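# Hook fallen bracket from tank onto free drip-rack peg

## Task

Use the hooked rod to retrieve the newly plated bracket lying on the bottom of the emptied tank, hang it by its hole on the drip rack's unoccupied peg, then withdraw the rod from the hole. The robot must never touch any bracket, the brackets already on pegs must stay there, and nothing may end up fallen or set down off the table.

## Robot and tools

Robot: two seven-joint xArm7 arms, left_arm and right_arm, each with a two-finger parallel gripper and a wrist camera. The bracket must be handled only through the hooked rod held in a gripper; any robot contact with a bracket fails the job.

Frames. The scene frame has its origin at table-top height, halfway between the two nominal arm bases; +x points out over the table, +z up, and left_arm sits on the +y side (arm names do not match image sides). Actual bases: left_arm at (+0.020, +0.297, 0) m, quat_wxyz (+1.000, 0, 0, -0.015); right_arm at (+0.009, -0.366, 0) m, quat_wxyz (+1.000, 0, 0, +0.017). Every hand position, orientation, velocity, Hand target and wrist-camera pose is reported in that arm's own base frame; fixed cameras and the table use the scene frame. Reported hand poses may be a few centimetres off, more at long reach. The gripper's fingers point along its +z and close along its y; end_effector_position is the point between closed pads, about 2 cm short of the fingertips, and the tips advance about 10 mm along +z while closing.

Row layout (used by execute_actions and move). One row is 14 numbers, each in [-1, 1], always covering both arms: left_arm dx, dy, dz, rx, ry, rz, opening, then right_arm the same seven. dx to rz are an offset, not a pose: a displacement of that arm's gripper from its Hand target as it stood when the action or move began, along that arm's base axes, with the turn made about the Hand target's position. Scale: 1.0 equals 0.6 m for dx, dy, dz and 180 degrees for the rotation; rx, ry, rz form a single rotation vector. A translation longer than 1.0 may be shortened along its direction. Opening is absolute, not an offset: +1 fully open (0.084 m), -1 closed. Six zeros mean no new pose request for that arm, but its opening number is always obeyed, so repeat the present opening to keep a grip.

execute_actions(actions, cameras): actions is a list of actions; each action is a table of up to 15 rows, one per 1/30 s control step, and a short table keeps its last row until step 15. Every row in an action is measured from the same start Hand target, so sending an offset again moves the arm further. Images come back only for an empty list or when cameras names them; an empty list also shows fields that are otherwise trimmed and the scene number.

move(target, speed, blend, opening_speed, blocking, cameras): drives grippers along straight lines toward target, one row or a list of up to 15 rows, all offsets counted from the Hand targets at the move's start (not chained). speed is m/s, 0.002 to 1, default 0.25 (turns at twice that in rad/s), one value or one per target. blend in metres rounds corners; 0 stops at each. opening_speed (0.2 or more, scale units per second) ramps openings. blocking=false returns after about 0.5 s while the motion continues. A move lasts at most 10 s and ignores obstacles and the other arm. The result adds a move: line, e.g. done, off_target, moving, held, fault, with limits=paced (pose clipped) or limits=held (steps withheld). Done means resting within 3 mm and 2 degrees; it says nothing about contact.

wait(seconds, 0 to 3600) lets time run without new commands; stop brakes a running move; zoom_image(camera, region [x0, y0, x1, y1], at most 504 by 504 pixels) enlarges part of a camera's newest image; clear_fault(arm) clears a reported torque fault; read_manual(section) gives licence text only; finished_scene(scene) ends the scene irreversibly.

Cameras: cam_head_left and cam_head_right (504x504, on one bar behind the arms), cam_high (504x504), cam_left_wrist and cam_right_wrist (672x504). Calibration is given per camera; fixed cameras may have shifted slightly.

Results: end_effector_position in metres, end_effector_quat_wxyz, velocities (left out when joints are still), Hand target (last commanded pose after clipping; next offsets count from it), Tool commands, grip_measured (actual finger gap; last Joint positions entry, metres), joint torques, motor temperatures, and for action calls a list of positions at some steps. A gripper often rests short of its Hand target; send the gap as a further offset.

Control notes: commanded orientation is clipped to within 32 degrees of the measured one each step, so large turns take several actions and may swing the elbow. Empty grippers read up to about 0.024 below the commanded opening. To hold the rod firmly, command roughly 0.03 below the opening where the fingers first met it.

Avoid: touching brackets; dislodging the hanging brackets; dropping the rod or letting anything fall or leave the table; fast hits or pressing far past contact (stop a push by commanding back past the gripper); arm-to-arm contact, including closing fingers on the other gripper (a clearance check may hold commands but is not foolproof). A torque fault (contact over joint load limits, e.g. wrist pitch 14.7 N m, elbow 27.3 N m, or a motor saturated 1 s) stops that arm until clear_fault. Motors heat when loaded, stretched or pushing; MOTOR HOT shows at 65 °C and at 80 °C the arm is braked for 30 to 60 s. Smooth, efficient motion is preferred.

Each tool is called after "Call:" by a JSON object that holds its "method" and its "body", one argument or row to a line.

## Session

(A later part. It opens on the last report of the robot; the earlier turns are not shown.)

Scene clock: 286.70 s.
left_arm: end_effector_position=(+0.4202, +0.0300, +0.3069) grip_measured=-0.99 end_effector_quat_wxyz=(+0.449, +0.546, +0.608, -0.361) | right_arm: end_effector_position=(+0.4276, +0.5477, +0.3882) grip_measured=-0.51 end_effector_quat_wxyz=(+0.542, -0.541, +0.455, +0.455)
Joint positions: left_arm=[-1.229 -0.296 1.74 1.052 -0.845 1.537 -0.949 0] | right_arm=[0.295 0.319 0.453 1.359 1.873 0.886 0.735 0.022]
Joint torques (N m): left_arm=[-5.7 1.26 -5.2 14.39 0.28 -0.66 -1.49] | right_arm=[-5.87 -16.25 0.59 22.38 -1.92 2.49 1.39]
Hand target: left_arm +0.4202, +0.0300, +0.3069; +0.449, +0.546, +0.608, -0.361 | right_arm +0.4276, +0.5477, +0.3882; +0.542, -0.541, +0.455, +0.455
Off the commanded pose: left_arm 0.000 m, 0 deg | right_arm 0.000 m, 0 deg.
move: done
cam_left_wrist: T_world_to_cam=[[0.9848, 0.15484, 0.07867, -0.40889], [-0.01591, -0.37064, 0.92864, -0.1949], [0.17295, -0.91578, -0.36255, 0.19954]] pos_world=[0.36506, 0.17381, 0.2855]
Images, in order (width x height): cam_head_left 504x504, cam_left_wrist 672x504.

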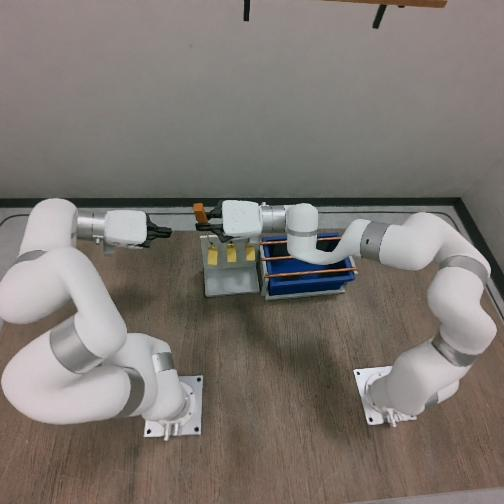

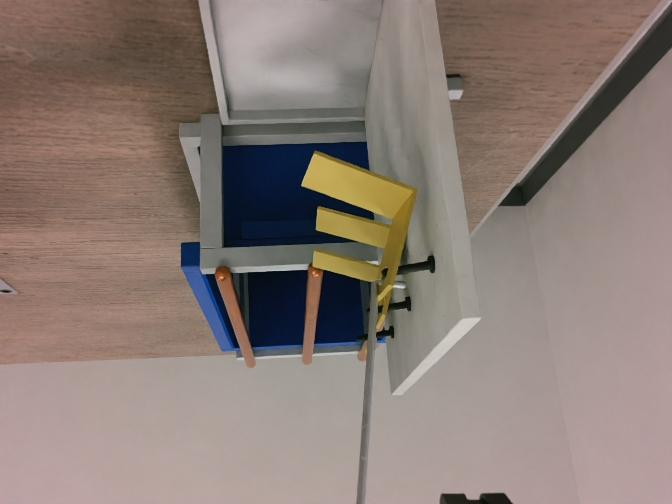

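Call:
{"method": "move", "body": {
  "target": [
    [0,0,0,0,0,0,-1,0.012,-0.0004,-0.0025,0,0,0,-1]
  ],
  "speed": 0.02,
  "cameras": ["cam_left_wrist","cam_head_left"]
}}

Call:
{"method": "zoom_image", "body": {
  "camera": "cam_left_wrist",
  "region": [340, 240, 460, 330]
}}

Call:
{"method": "zoom_image", "body": {
  "camera": "cam_head_left",
  "region": [195, 230, 235, 270]
}}

Scene clock: 290.83 s.
left_arm: end_effector_position=(+0.4202, +0.0300, +0.3069) grip_measured=-0.99 end_effector_quat_wxyz=(+0.449, +0.546, +0.608, -0.361) | right_arm: end_effector_position=(+0.4347, +0.5476, +0.3869) grip_measured=-0.51 end_effector_quat_wxyz=(+0.542, -0.541, +0.455, +0.455)
Joint positions: left_arm=[-1.229 -0.296 1.74 1.052 -0.845 1.537 -0.949 0] | right_arm=[0.294 0.339 0.448 1.38 1.86 0.888 0.741 0.022]
Joint torques (N m): left_arm=[-6.1 1.35 -5.09 14.33 0.33 -0.54 -1.51] | right_arm=[-11.5 -6.15 -10.12 11.75 -3.43 -2.52 0.3]
Hand target: left_arm +0.4202, +0.0300, +0.3069; +0.449, +0.546, +0.608, -0.361 | right_arm +0.4348, +0.5475, +0.3867; +0.542, -0.541, +0.455, +0.455
Off the commanded pose: left_arm 0.000 m, 0 deg | right_arm 0.000 m, 0 deg.
move: done
cam_left_wrist: T_world_to_cam=[[0.9848, 0.15484, 0.07867, -0.40889], [-0.01591, -0.37064, 0.92864, -0.1949], [0.17295, -0.91578, -0.36255, 0.19954]] pos_world=[0.36506, 0.17381, 0.2855]
Images, in order (width x height): cam_head_left 504x504, cam_left_wrist 672x504.

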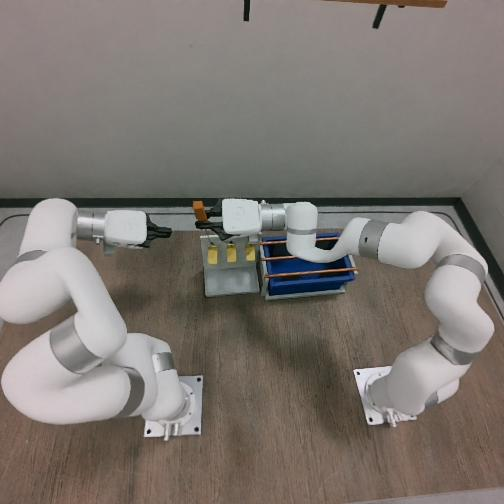

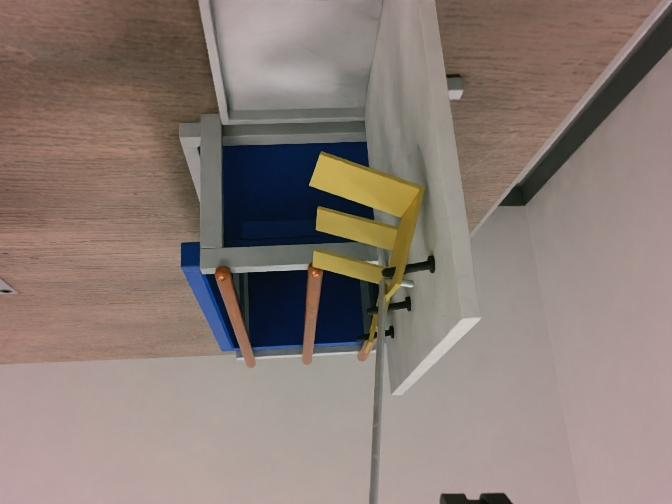

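Scaled by 4.200 from the camera's image (finer frame: 960x720).

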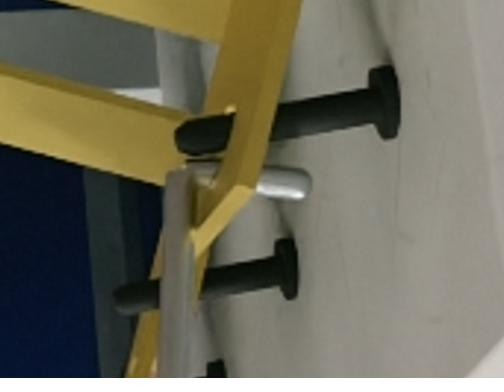

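Scaled by 12.600 from the camera's image (finer frame: 720x720).

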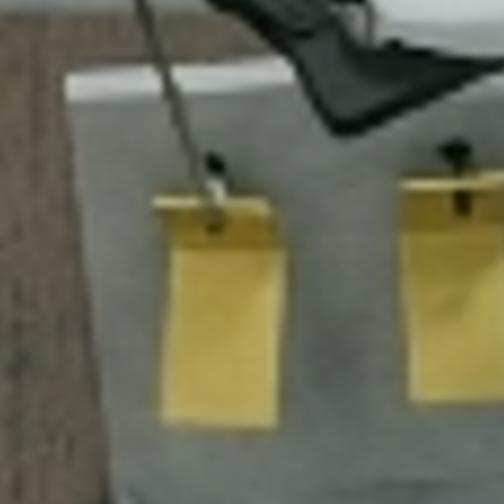

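Call:
{"method": "move", "body": {
  "target": [
    [0,0,0,0,0,0,-1,0.0085,-0.0003,0.0,0,0,0,-1],
    [0,0,0,0,0,0,-1,0.0085,0.0057,0.0005,0,0,0,-1],
    [0,0,0,0,0,0,-1,0.0085,0.0057,-0.0062,0,0,0,-1]
  ],
  "speed": 0.02,
  "cameras": ["cam_left_wrist","cam_head_left"]
}}

Call:
{"method": "zoom_image", "body": {
  "camera": "cam_left_wrist",
  "region": [340, 240, 460, 330]
}}

Call:
{"method": "zoom_image", "body": {
  "camera": "cam_head_left",
  "region": [195, 230, 235, 270]
}}

Scene clock: 299.30 s.
left_arm: end_effector_position=(+0.4202, +0.0300, +0.3069) grip_measured=-0.99 end_effector_quat_wxyz=(+0.449, +0.546, +0.608, -0.361) | right_arm: end_effector_position=(+0.4397, +0.5511, +0.3849) grip_measured=-0.51 end_effector_quat_wxyz=(+0.543, -0.541, +0.454, +0.455)
Joint positions: left_arm=[-1.229 -0.296 1.74 1.052 -0.845 1.537 -0.949 0] | right_arm=[0.3 0.363 0.447 1.405 1.853 0.884 0.739 0.022]
Joint torques (N m): left_arm=[-5.4 1.61 -5.34 14.04 0.34 -0.49 -1.3] | right_arm=[-6.32 9.13 -22.58 -9.93 -0.85 -7.89 -3.36]
Hand target: left_arm +0.4202, +0.0300, +0.3069; +0.449, +0.546, +0.608, -0.361 | right_arm +0.4399, +0.5509, +0.3829; +0.542, -0.541, +0.455, +0.455
Off the commanded pose: left_arm 0.000 m, 0 deg | right_arm 0.002 m, 0 deg.
move: done
cam_left_wrist: T_world_to_cam=[[0.9848, 0.15484, 0.07867, -0.40889], [-0.01591, -0.37064, 0.92864, -0.1949], [0.17295, -0.91578, -0.36255, 0.19954]] pos_world=[0.36506, 0.17381, 0.2855]
Images, in order (width x height): cam_head_left 504x504, cam_left_wrist 672x504.

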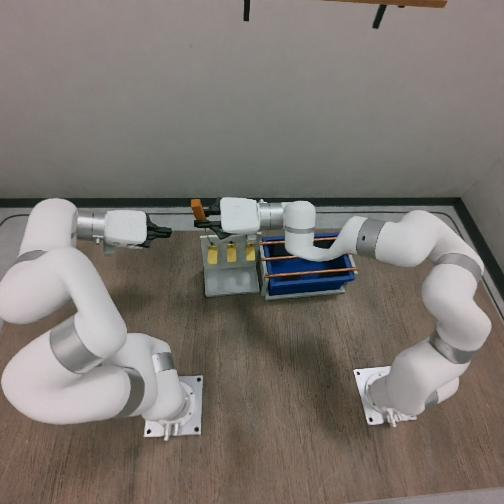

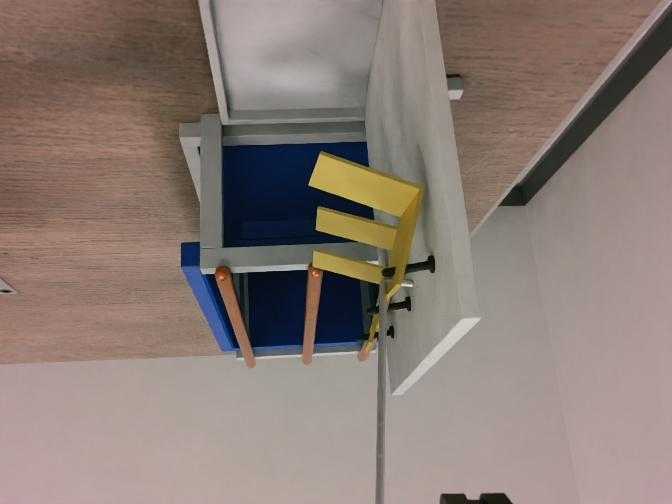

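Scaled by 4.200 from the camera's image (finer frame: 960x720).

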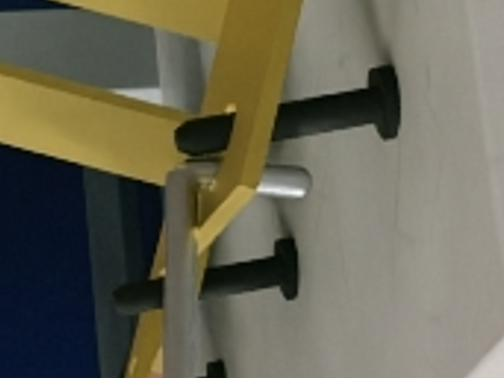

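Scaled by 12.600 from the camera's image (finer frame: 720x720).

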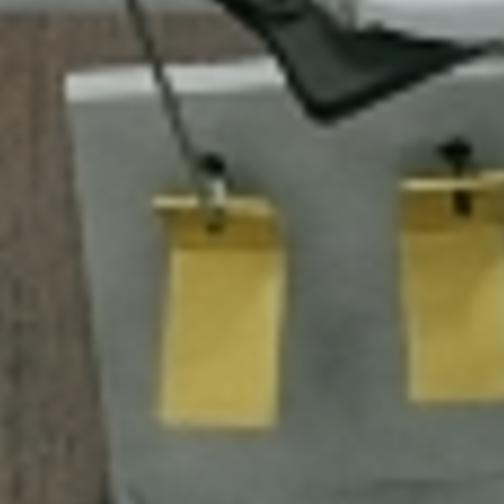

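Call:
{"method": "move", "body": {
  "target": [
    [0,0,0,0,0,0,-1,-0.0045,0,0.0075,0,0,0,-1],
    [0,0,0,0,0,0,-1,-0.0088,-0.0025,0.0075,0,0,0,-1]
  ],
  "speed": 0.02,
  "cameras": ["cam_left_wrist","cam_head_left"]
}}

Call:
{"method": "zoom_image", "body": {
  "camera": "cam_left_wrist",
  "region": [340, 240, 460, 330]
}}

Call:
{"method": "zoom_image", "body": {
  "camera": "cam_head_left",
  "region": [195, 230, 235, 270]
}}

Scene clock: 304.57 s.
left_arm: end_effector_position=(+0.4202, +0.0300, +0.3069) grip_measured=-0.99 end_effector_quat_wxyz=(+0.449, +0.546, +0.608, -0.361) | right_arm: end_effector_position=(+0.4347, +0.5494, +0.3873) grip_measured=-0.51 end_effector_quat_wxyz=(+0.542, -0.541, +0.455, +0.455)
Joint positions: left_arm=[-1.229 -0.296 1.74 1.052 -0.845 1.537 -0.949 0] | right_arm=[0.298 0.342 0.449 1.386 1.859 0.884 0.742 0.022]
Joint torques (N m): left_arm=[-5.94 1.7 -5.38 14.1 0.32 -0.64 -1.48] | right_arm=[-8.18 -25.13 2.65 12.93 2.5 0.65 -1.68]
Hand target: left_arm +0.4202, +0.0300, +0.3069; +0.449, +0.546, +0.608, -0.361 | right_arm +0.4346, +0.5494, +0.3874; +0.542, -0.541, +0.455, +0.455
Off the commanded pose: left_arm 0.000 m, 0 deg | right_arm 0.000 m, 0 deg.
move: done
cam_left_wrist: T_world_to_cam=[[0.9848, 0.15484, 0.07867, -0.40889], [-0.01591, -0.37064, 0.92864, -0.1949], [0.17295, -0.91578, -0.36255, 0.19954]] pos_world=[0.36506, 0.17381, 0.2855]
Images, in order (width x height): cam_head_left 504x504, cam_left_wrist 672x504.

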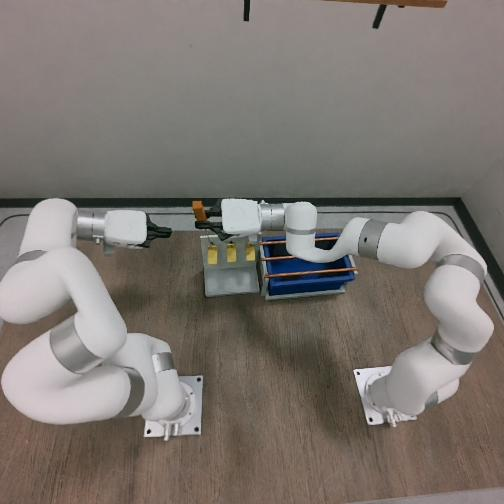

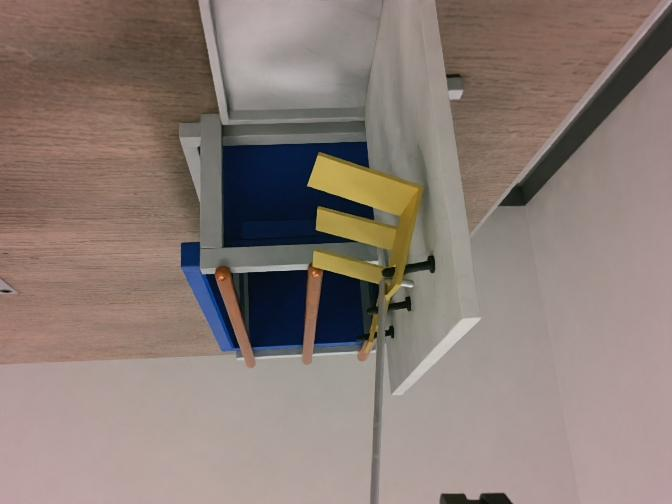

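Scaled by 4.200 from the camera's image (finer frame: 960x720).

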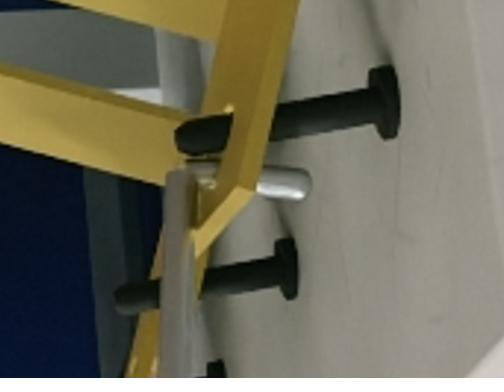

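Scaled by 12.600 from the camera's image (finer frame: 720x720).

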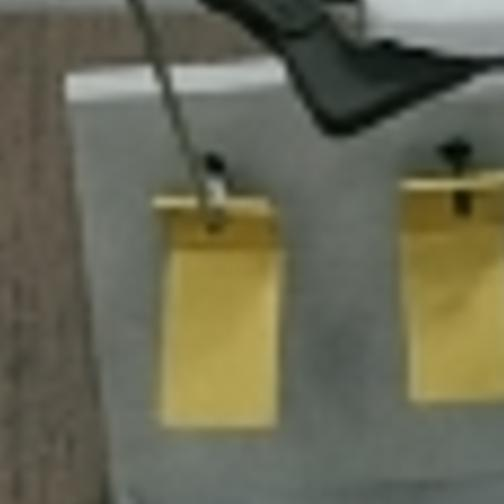

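Call:
{"method": "move", "body": {
  "target": [
    [0,0,0,0,0,0,-1,-0.005,0,0,0,0,0,-1]
  ],
  "speed": 0.02,
  "cameras": ["cam_left_wrist","cam_head_left"]
}}

Call:
{"method": "zoom_image", "body": {
  "camera": "cam_left_wrist",
  "region": [340, 240, 460, 330]
}}

Call:
{"method": "zoom_image", "body": {
  "camera": "cam_head_left",
  "region": [195, 230, 235, 270]
}}

Scene clock: 309.13 s.
left_arm: end_effector_position=(+0.4202, +0.0300, +0.3069) grip_measured=-0.99 end_effector_quat_wxyz=(+0.449, +0.546, +0.608, -0.361) | right_arm: end_effector_position=(+0.4317, +0.5494, +0.3874) grip_measured=-0.51 end_effector_quat_wxyz=(+0.542, -0.541, +0.455, +0.455)
Joint positions: left_arm=[-1.229 -0.296 1.74 1.052 -0.845 1.537 -0.949 0] | right_arm=[0.298 0.334 0.451 1.376 1.866 0.883 0.738 0.022]
Joint torques (N m): left_arm=[-5.66 1.38 -5.4 14.23 0.33 -0.39 -1.43] | right_arm=[-3.4 -29.35 7.26 17.52 3.17 0.22 -1.33]
Hand target: left_arm +0.4202, +0.0300, +0.3069; +0.449, +0.546, +0.608, -0.361 | right_arm +0.4316, +0.5494, +0.3874; +0.542, -0.541, +0.455, +0.455
Off the commanded pose: left_arm 0.000 m, 0 deg | right_arm 0.000 m, 0 deg.
move: done
cam_left_wrist: T_world_to_cam=[[0.9848, 0.15484, 0.07867, -0.40889], [-0.01591, -0.37064, 0.92864, -0.1949], [0.17295, -0.91578, -0.36255, 0.19954]] pos_world=[0.36506, 0.17381, 0.2855]
Images, in order (width x height): cam_head_left 504x504, cam_left_wrist 672x504.

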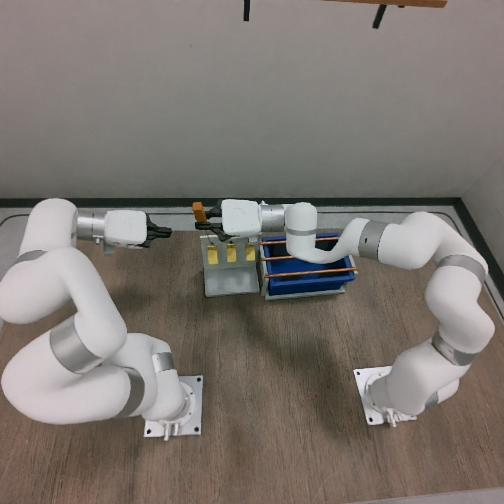

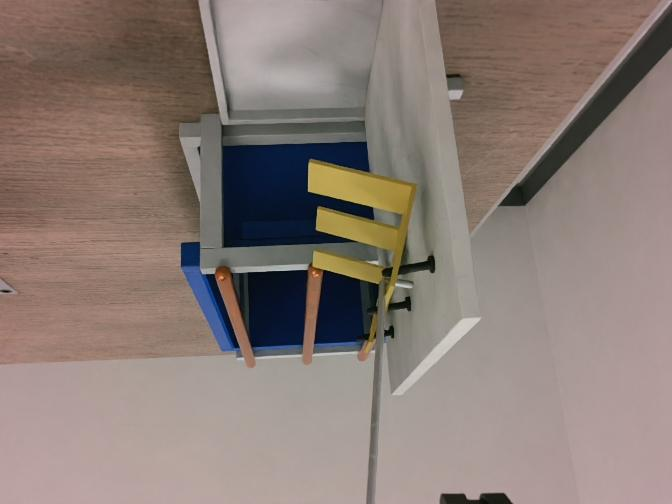

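Scaled by 4.200 from the camera's image (finer frame: 960x720).

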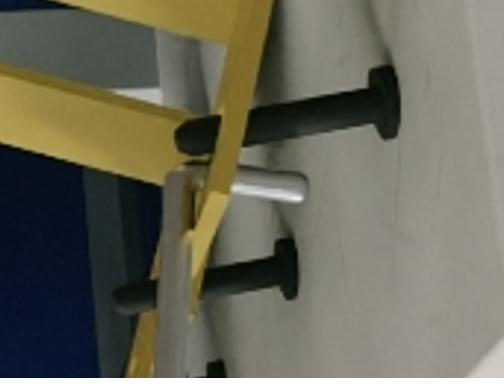

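Scaled by 12.600 from the camera's image (finer frame: 720x720).

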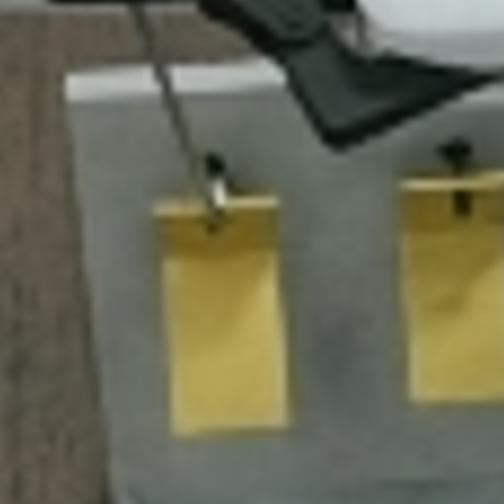

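Call:
{"method": "move", "body": {
  "target": [
    [0,0,0,0,0,0,-1,0,0,-0.0035,0,0,0,-1]
  ],
  "speed": 0.02,
  "cameras": ["cam_left_wrist"]
}}

Call:
{"method": "zoom_image", "body": {
  "camera": "cam_left_wrist",
  "region": [340, 240, 460, 330]
}}

Scene clock: 312.20 s.
left_arm: end_effector_position=(+0.4202, +0.0300, +0.3069) grip_measured=-0.99 end_effector_quat_wxyz=(+0.449, +0.546, +0.608, -0.361) | right_arm: end_effector_position=(+0.4315, +0.5495, +0.3856) grip_measured=-0.51 end_effector_quat_wxyz=(+0.542, -0.541, +0.455, +0.455)
Joint positions: left_arm=[-1.229 -0.296 1.74 1.052 -0.845 1.537 -0.949 0] | right_arm=[0.298 0.337 0.451 1.374 1.868 0.884 0.733 0.022]
Joint torques (N m): left_arm=[-5.7 1.53 -5.23 13.92 0.31 -0.5 -1.46] | right_arm=[2.54 -4.45 -2.24 4.13 1.35 -2.05 -1.31]
Hand target: left_arm +0.4202, +0.0300, +0.3069; +0.449, +0.546, +0.608, -0.361 | right_arm +0.4316, +0.5494, +0.3853; +0.542, -0.541, +0.455, +0.455
Off the commanded pose: left_arm 0.000 m, 0 deg | right_arm 0.000 m, 0 deg.
move: done
cam_left_wrist: T_world_to_cam=[[0.9848, 0.15484, 0.07867, -0.40889], [-0.01591, -0.37064, 0.92864, -0.1949], [0.17295, -0.91578, -0.36255, 0.19954]] pos_world=[0.36506, 0.17381, 0.2855]

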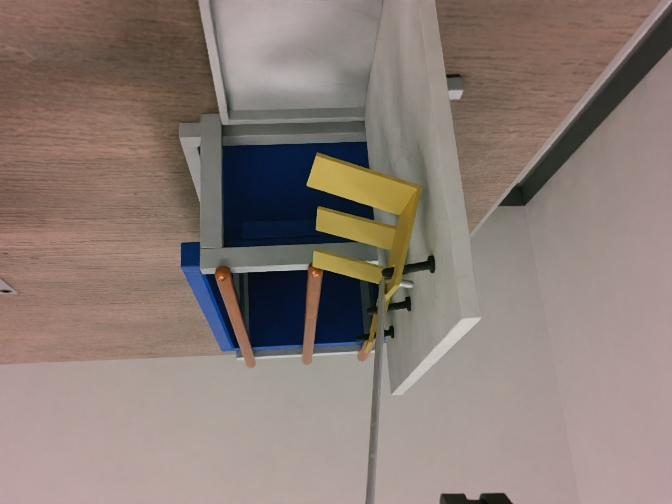

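Scaled by 4.200 from the camera's image (finer frame: 960x720).

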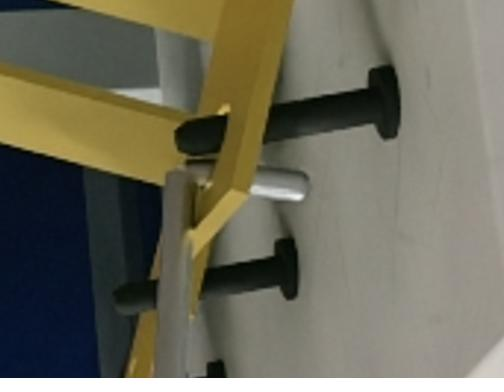

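Call:
{"method": "move", "body": {
  "target": [
    [0,0,0,0,0,0,-1,0,0.0,0.0015,0,0,0,-1],
    [0,0,0,0,0,0,-1,0,0.006,0.0015,0,0,0,-1]
  ],
  "speed": 0.02,
  "cameras": ["cam_left_wrist","cam_head_left"]
}}

Call:
{"method": "zoom_image", "body": {
  "camera": "cam_left_wrist",
  "region": [340, 240, 460, 330]
}}

Call:
{"method": "zoom_image", "body": {
  "camera": "cam_head_left",
  "region": [195, 230, 235, 270]
}}

Scene clock: 315.20 s.
left_arm: end_effector_position=(+0.4202, +0.0300, +0.3069) grip_measured=-0.99 end_effector_quat_wxyz=(+0.449, +0.546, +0.608, -0.361) | right_arm: end_effector_position=(+0.4317, +0.5529, +0.3861) grip_measured=-0.51 end_effector_quat_wxyz=(+0.542, -0.541, +0.455, +0.455)
Joint positions: left_arm=[-1.229 -0.296 1.74 1.052 -0.845 1.537 -0.949 0] | right_arm=[0.304 0.344 0.453 1.385 1.867 0.875 0.735 0.022]
Joint torques (N m): left_arm=[-5.69 1.9 -5.32 13.91 0.33 -0.51 -1.41] | right_arm=[5.92 -11.59 4.47 17.06 -2.49 -1.44 0.87]
Hand target: left_arm +0.4202, +0.0300, +0.3069; +0.449, +0.546, +0.608, -0.361 | right_arm +0.4316, +0.5530, +0.3862; +0.542, -0.541, +0.455, +0.455
Off the commanded pose: left_arm 0.000 m, 0 deg | right_arm 0.000 m, 0 deg.
move: done
cam_left_wrist: T_world_to_cam=[[0.9848, 0.15484, 0.07867, -0.40889], [-0.01591, -0.37064, 0.92864, -0.1949], [0.17295, -0.91578, -0.36255, 0.19954]] pos_world=[0.36506, 0.17381, 0.2855]
Images, in order (width x height): cam_head_left 504x504, cam_left_wrist 672x504.

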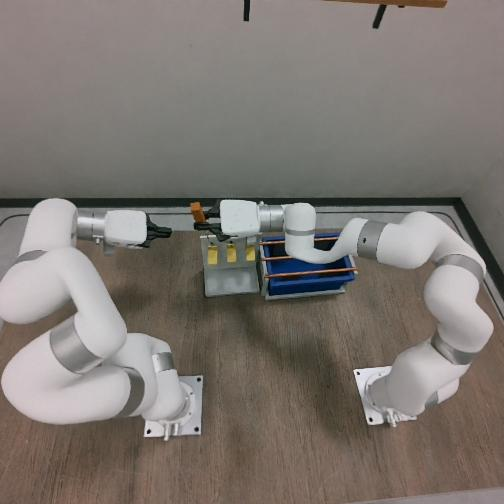

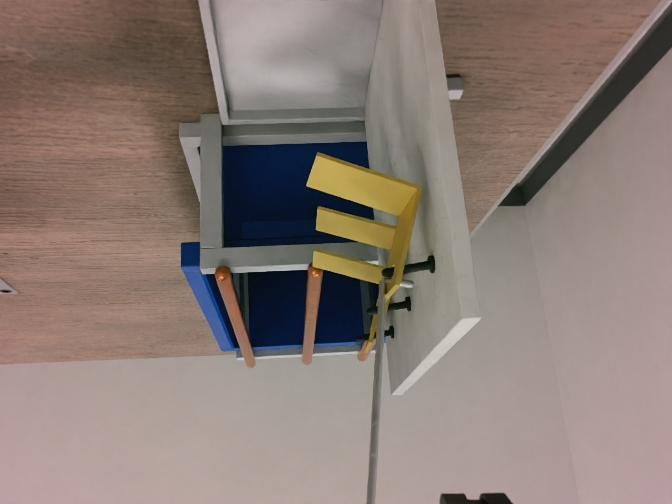

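Scaled by 4.200 from the camera's image (finer frame: 960x720).

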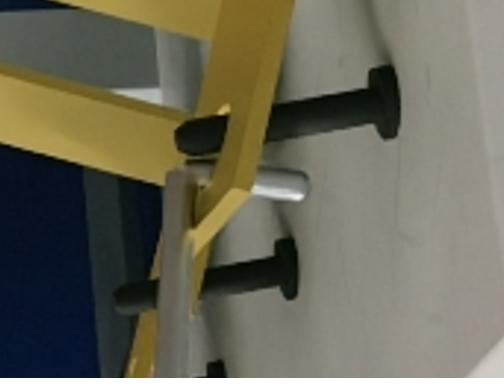

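Scaled by 12.600 from the camera's image (finer frame: 720x720).

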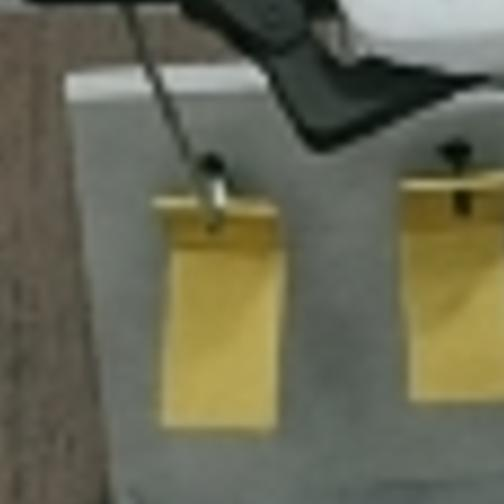

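Call:
{"method": "move", "body": {
  "target": [
    [0,0,0,0,0,0,-1,0,-0.0133,0.0015,0,0,0,-1],
    [0,0,0,0,0,0,-1,0,-0.0143,-0.003,0,0,0,-1]
  ],
  "speed": 0.02,
  "cameras": ["cam_left_wrist","cam_head_left"]
}}

Call:
{"method": "zoom_image", "body": {
  "camera": "cam_left_wrist",
  "region": [340, 240, 460, 330]
}}

Call:
{"method": "zoom_image", "body": {
  "camera": "cam_head_left",
  "region": [195, 230, 235, 270]
}}

Scene clock: 318.57 s.
left_arm: end_effector_position=(+0.4202, +0.0300, +0.3069) grip_measured=-0.99 end_effector_quat_wxyz=(+0.449, +0.546, +0.608, -0.361) | right_arm: end_effector_position=(+0.4316, +0.5444, +0.3845) grip_measured=-0.51 end_effector_quat_wxyz=(+0.542, -0.541, +0.455, +0.455)
Joint positions: left_arm=[-1.229 -0.296 1.74 1.052 -0.845 1.537 -0.949 0] | right_arm=[0.289 0.327 0.448 1.359 1.869 0.896 0.731 0.022]
Joint torques (N m): left_arm=[-5.5 1.89 -5.48 13.96 0.54 -0.55 -1.32] | right_arm=[-6.36 -15.96 0.38 17.27 3.18 2.5 -1.27]
Hand target: left_arm +0.4202, +0.0300, +0.3069; +0.449, +0.546, +0.608, -0.361 | right_arm +0.4316, +0.5444, +0.3844; +0.542, -0.541, +0.455, +0.455
Off the commanded pose: left_arm 0.000 m, 0 deg | right_arm 0.000 m, 0 deg.
move: done
cam_left_wrist: T_world_to_cam=[[0.9848, 0.15484, 0.07867, -0.40889], [-0.01591, -0.37064, 0.92864, -0.1949], [0.17295, -0.91578, -0.36255, 0.19954]] pos_world=[0.36506, 0.17381, 0.2855]
Images, in order (width x height): cam_head_left 504x504, cam_left_wrist 672x504.

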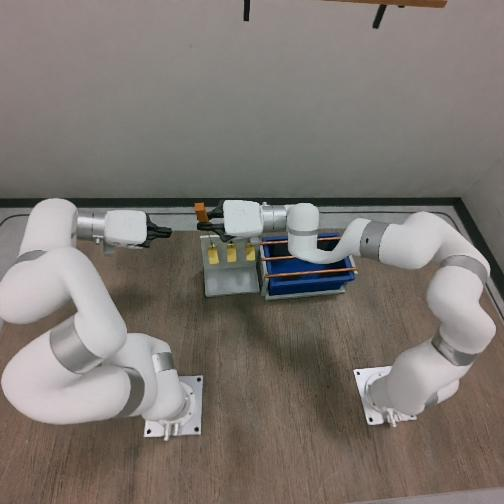

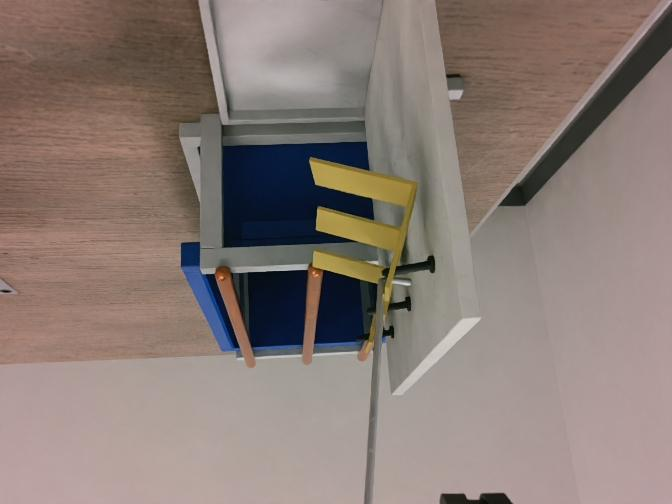

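Scaled by 4.200 from the camera's image (finer frame: 960x720).

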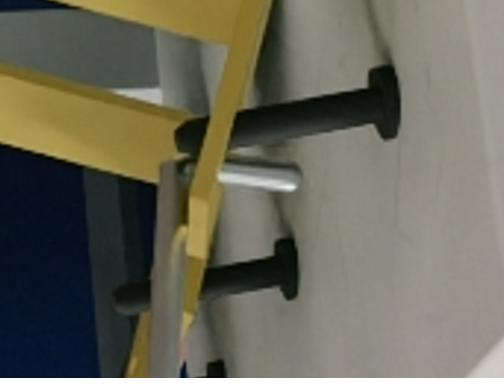

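Scaled by 12.600 from the camera's image (finer frame: 720x720).

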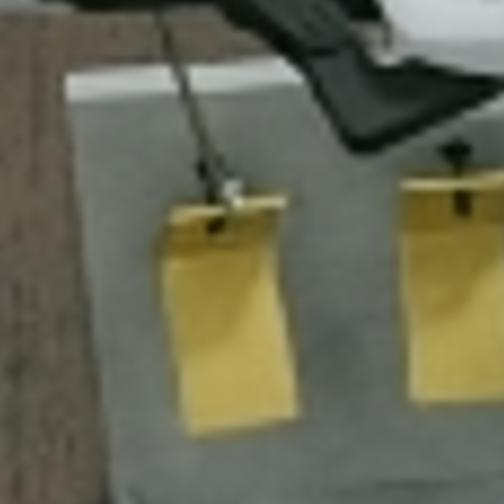

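Call:
{"method": "move", "body": {
  "target": [
    [0,0,0,0,0,0,-1,0,0,-0.0055,0,0,0,-1]
  ],
  "speed": 0.02,
  "cameras": ["cam_left_wrist","cam_head_left"]
}}

Call:
{"method": "zoom_image", "body": {
  "camera": "cam_left_wrist",
  "region": [340, 240, 460, 330]
}}

Call:
{"method": "zoom_image", "body": {
  "camera": "cam_head_left",
  "region": [195, 230, 235, 270]
}}

Scene clock: 320.67 s.
left_arm: end_effector_position=(+0.4202, +0.0300, +0.3069) grip_measured=-0.99 end_effector_quat_wxyz=(+0.449, +0.546, +0.608, -0.361) | right_arm: end_effector_position=(+0.4316, +0.5444, +0.3812) grip_measured=-0.51 end_effector_quat_wxyz=(+0.542, -0.541, +0.455, +0.455)
Joint positions: left_arm=[-1.229 -0.296 1.74 1.052 -0.845 1.537 -0.949 0] | right_arm=[0.289 0.331 0.448 1.356 1.872 0.898 0.723 0.022]
Joint torques (N m): left_arm=[-5.58 1.6 -5.43 13.81 0.31 -0.43 -1.37] | right_arm=[-6.28 -16.22 0.41 17.33 3.05 2.47 -1.33]
Hand target: left_arm +0.4202, +0.0300, +0.3069; +0.449, +0.546, +0.608, -0.361 | right_arm +0.4316, +0.5444, +0.3811; +0.542, -0.541, +0.455, +0.455
Off the commanded pose: left_arm 0.000 m, 0 deg | right_arm 0.000 m, 0 deg.
move: done
cam_left_wrist: T_world_to_cam=[[0.9848, 0.15484, 0.07867, -0.40889], [-0.01591, -0.37064, 0.92864, -0.1949], [0.17295, -0.91578, -0.36255, 0.19954]] pos_world=[0.36506, 0.17381, 0.2855]
Images, in order (width x height): cam_head_left 504x504, cam_left_wrist 672x504.

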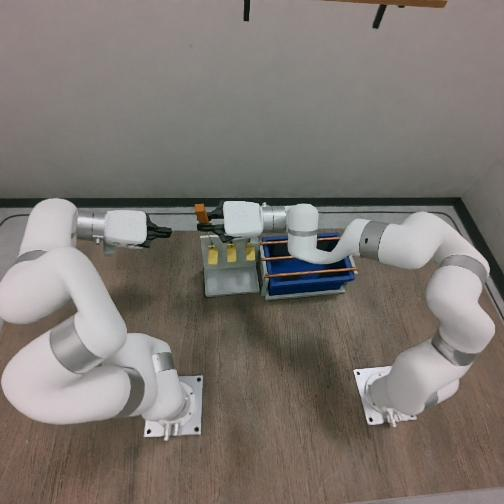

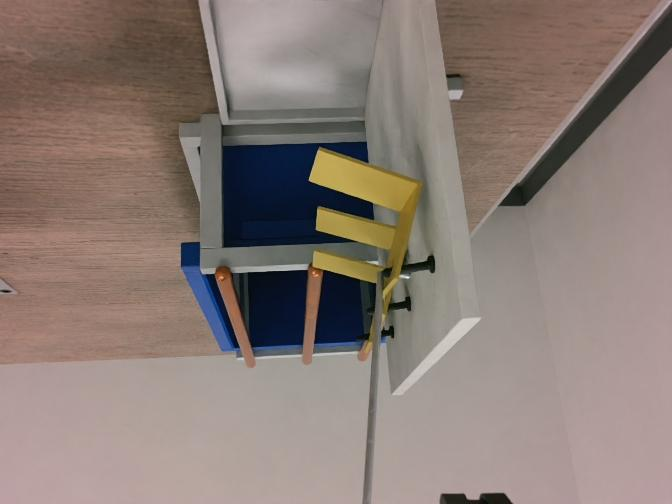

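Scaled by 4.200 from the camera's image (finer frame: 960x720).

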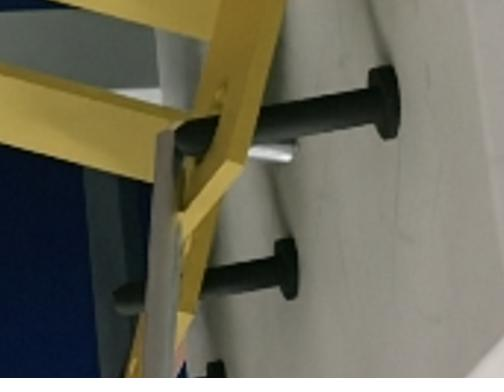

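Scaled by 12.600 from the camera's image (finer frame: 720x720).

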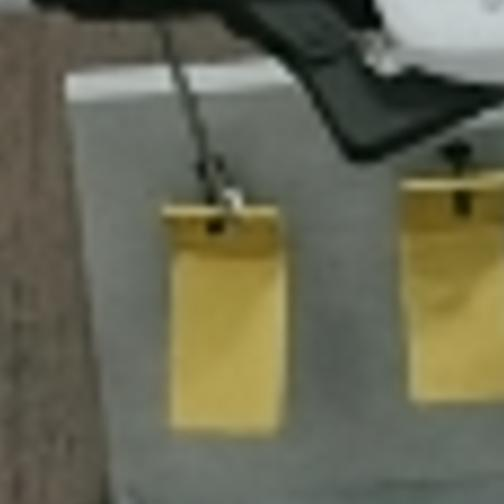

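Call:
{"method": "move", "body": {
  "target": [
    [0,0,0,0,0,0,-1,-0.0133,0,-0.0015,0,0,0,-1]
  ],
  "speed": 0.02,
  "cameras": ["cam_left_wrist","cam_head_left"]
}}

Call:
{"method": "zoom_image", "body": {
  "camera": "cam_left_wrist",
  "region": [340, 240, 460, 330]
}}

Call:
{"method": "zoom_image", "body": {
  "camera": "cam_head_left",
  "region": [195, 230, 235, 270]
}}

Scene clock: 323.47 s.
left_arm: end_effector_position=(+0.4202, +0.0300, +0.3069) grip_measured=-0.99 end_effector_quat_wxyz=(+0.449, +0.546, +0.608, -0.361) | right_arm: end_effector_position=(+0.4237, +0.5444, +0.3802) grip_measured=-0.51 end_effector_quat_wxyz=(+0.542, -0.541, +0.455, +0.455)
Joint positions: left_arm=[-1.229 -0.296 1.74 1.052 -0.845 1.537 -0.949 0] | right_arm=[0.289 0.312 0.454 1.329 1.889 0.897 0.71 0.022]
Joint torques (N m): left_arm=[-5.28 1.63 -5.33 13.93 0.37 -0.46 -1.43] | right_arm=[5.04 -28.52 6.66 17.11 3.03 0.11 -1.32]
Hand target: left_arm +0.4202, +0.0300, +0.3069; +0.449, +0.546, +0.608, -0.361 | right_arm +0.4236, +0.5444, +0.3802; +0.542, -0.541, +0.455, +0.455
Off the commanded pose: left_arm 0.000 m, 0 deg | right_arm 0.000 m, 0 deg.
move: done
cam_left_wrist: T_world_to_cam=[[0.9848, 0.15484, 0.07867, -0.40889], [-0.01591, -0.37064, 0.92864, -0.1949], [0.17295, -0.91578, -0.36255, 0.19954]] pos_world=[0.36506, 0.17381, 0.2855]
Images, in order (width x height): cam_head_left 504x504, cam_left_wrist 672x504.

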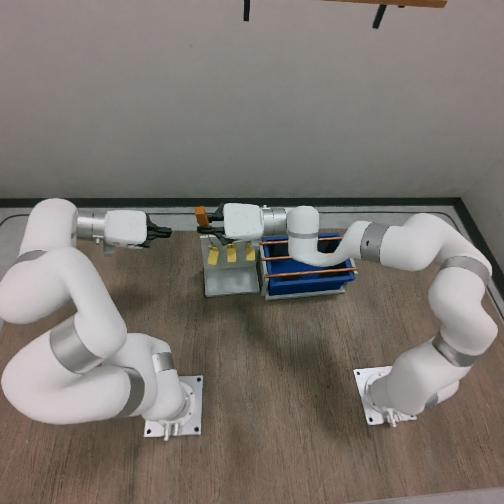

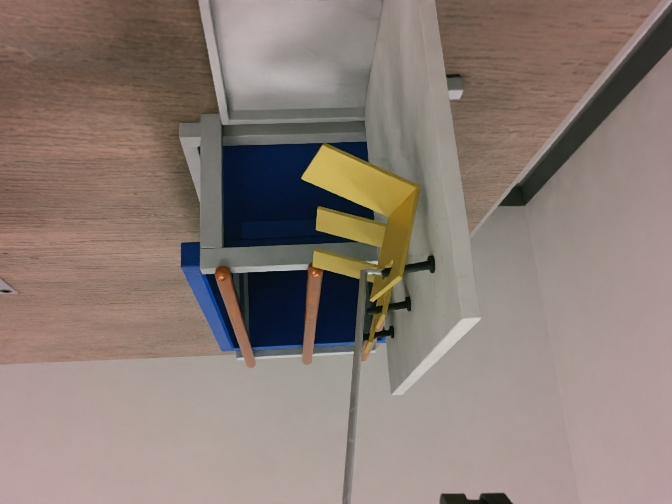

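Scaled by 4.200 from the camera's image (finer frame: 960x720).

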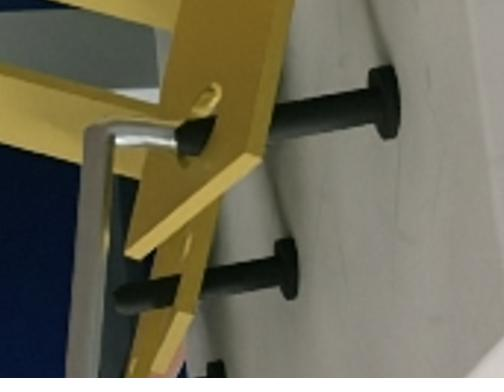

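Scaled by 12.600 from the camera's image (finer frame: 720x720).

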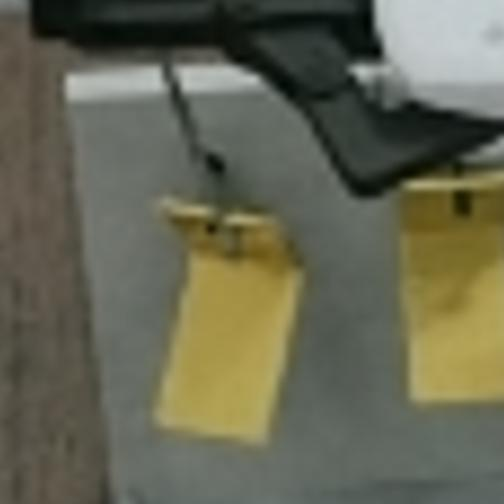

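Call:
{"method": "move", "body": {
  "target": [
    [0,0,0,0,0,0,-1,0.003,0.002,0,0,0,0,-1],
    [0,0,0,0,0,0,-1,-0.0035,0.002,-0.0015,0,0,0,-1]
  ],
  "speed": 0.02,
  "cameras": ["cam_left_wrist","cam_head_left"]
}}

Call:
{"method": "zoom_image", "body": {
  "camera": "cam_left_wrist",
  "region": [340, 240, 460, 330]
}}

Call:
{"method": "zoom_image", "body": {
  "camera": "cam_head_left",
  "region": [195, 230, 235, 270]
}}

Scene clock: 326.97 s.
left_arm: end_effector_position=(+0.4202, +0.0300, +0.3069) grip_measured=-0.99 end_effector_quat_wxyz=(+0.449, +0.546, +0.608, -0.361) | right_arm: end_effector_position=(+0.4216, +0.5456, +0.3793) grip_measured=-0.51 end_effector_quat_wxyz=(+0.542, -0.541, +0.455, +0.455)
Joint positions: left_arm=[-1.229 -0.296 1.74 1.052 -0.845 1.537 -0.949 0] | right_arm=[0.291 0.31 0.456 1.325 1.895 0.895 0.705 0.022]
Joint torques (N m): left_arm=[-5.78 1.4 -5.45 14 0.26 -0.47 -1.3] | right_arm=[6.4 -28.38 6.83 17.11 3.09 0.38 -1.4]
Hand target: left_arm +0.4202, +0.0300, +0.3069; +0.449, +0.546, +0.608, -0.361 | right_arm +0.4215, +0.5456, +0.3793; +0.542, -0.541, +0.455, +0.455
Off the commanded pose: left_arm 0.000 m, 0 deg | right_arm 0.000 m, 0 deg.
move: done
cam_left_wrist: T_world_to_cam=[[0.9848, 0.15484, 0.07867, -0.40889], [-0.01591, -0.37064, 0.92864, -0.1949], [0.17295, -0.91578, -0.36255, 0.19954]] pos_world=[0.36506, 0.17381, 0.2855]
Images, in order (width x height): cam_head_left 504x504, cam_left_wrist 672x504.

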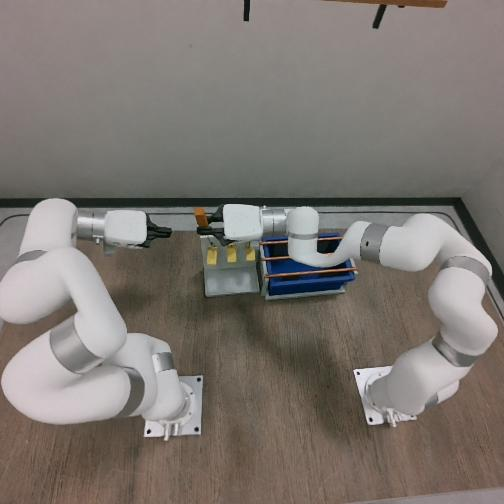

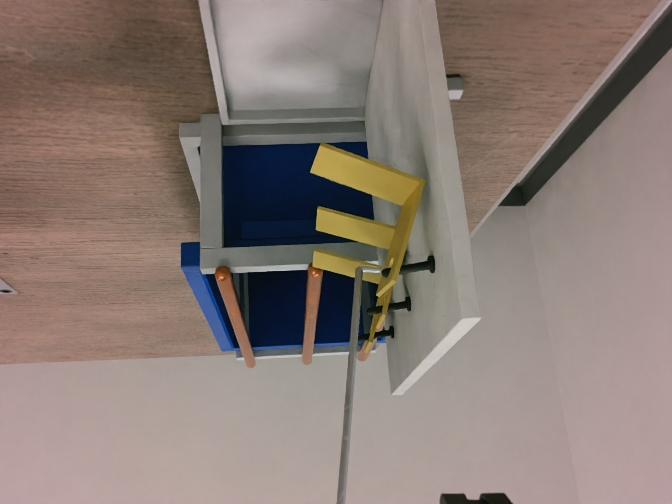

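Scaled by 4.200 from the camera's image (finer frame: 960x720).

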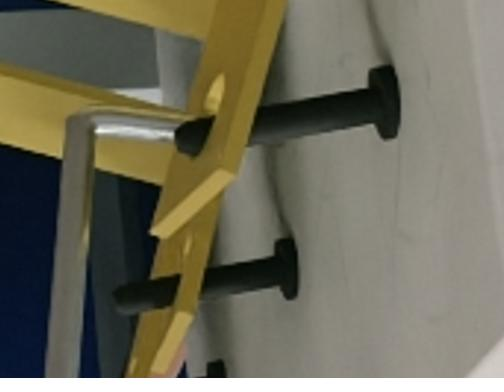

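Scaled by 12.600 from the camera's image (finer frame: 720x720).

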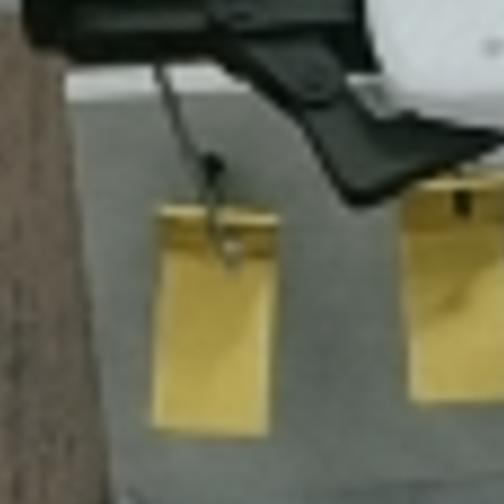

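Good—bracket released. Continue back.

Call:
{"method": "move", "body": {
  "target": [
    [0,0,0,0,0,0,-1,-0.006,0.001,-0.001,0,0,0,-1]
  ],
  "speed": 0.02,
  "cameras": ["cam_left_wrist","cam_head_left"]
}}

Call:
{"method": "zoom_image", "body": {
  "camera": "cam_left_wrist",
  "region": [340, 240, 460, 330]
}}

Call:
{"method": "zoom_image", "body": {
  "camera": "cam_head_left",
  "region": [195, 230, 235, 270]
}}

Scene clock: 329.57 s.
left_arm: end_effector_position=(+0.4202, +0.0300, +0.3069) grip_measured=-0.99 end_effector_quat_wxyz=(+0.449, +0.546, +0.608, -0.361) | right_arm: end_effector_position=(+0.4179, +0.5462, +0.3787) grip_measured=-0.51 end_effector_quat_wxyz=(+0.542, -0.541, +0.455, +0.455)
Joint positions: left_arm=[-1.229 -0.296 1.74 1.052 -0.845 1.537 -0.949 0] | right_arm=[0.292 0.303 0.459 1.315 1.903 0.893 0.698 0.022]
Joint torques (N m): left_arm=[-5.51 1.88 -5.38 13.77 0.4 -0.29 -1.29] | right_arm=[6.52 -28.48 6.75 17.23 3.08 0.22 -1.34]
Hand target: left_arm +0.4202, +0.0300, +0.3069; +0.449, +0.546, +0.608, -0.361 | right_arm +0.4179, +0.5462, +0.3787; +0.542, -0.541, +0.455, +0.455
Off the commanded pose: left_arm 0.000 m, 0 deg | right_arm 0.000 m, 0 deg.
move: done
cam_left_wrist: T_world_to_cam=[[0.9848, 0.15484, 0.07867, -0.40889], [-0.01591, -0.37064, 0.92864, -0.1949], [0.17295, -0.91578, -0.36255, 0.19954]] pos_world=[0.36506, 0.17381, 0.2855]
Images, in order (width x height): cam_head_left 504x504, cam_left_wrist 672x504.

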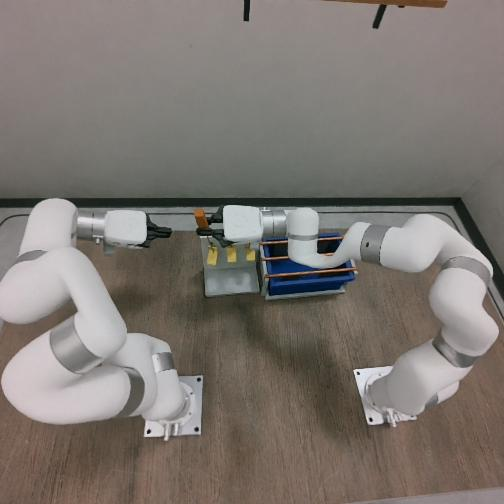

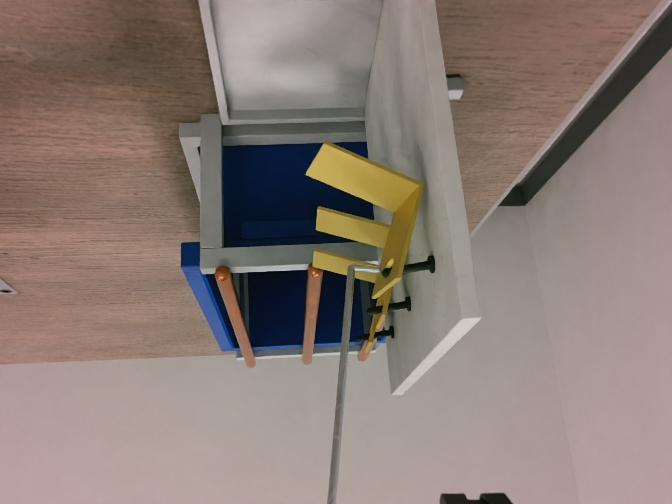

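Scaled by 4.200 from the camera's image (finer frame: 960x720).

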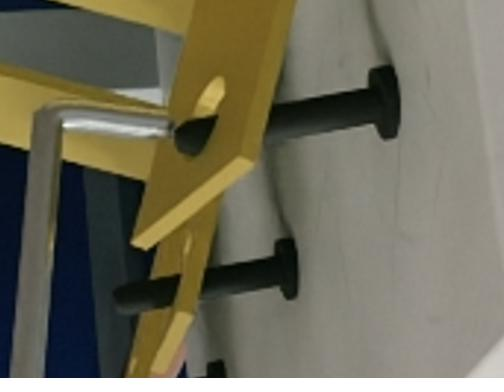

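Scaled by 12.600 from the camera's image (finer frame: 720x720).

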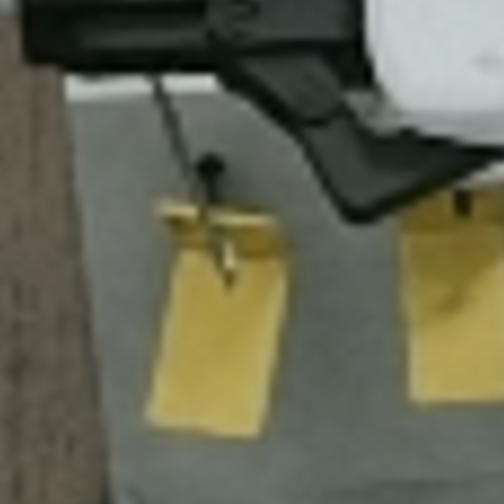

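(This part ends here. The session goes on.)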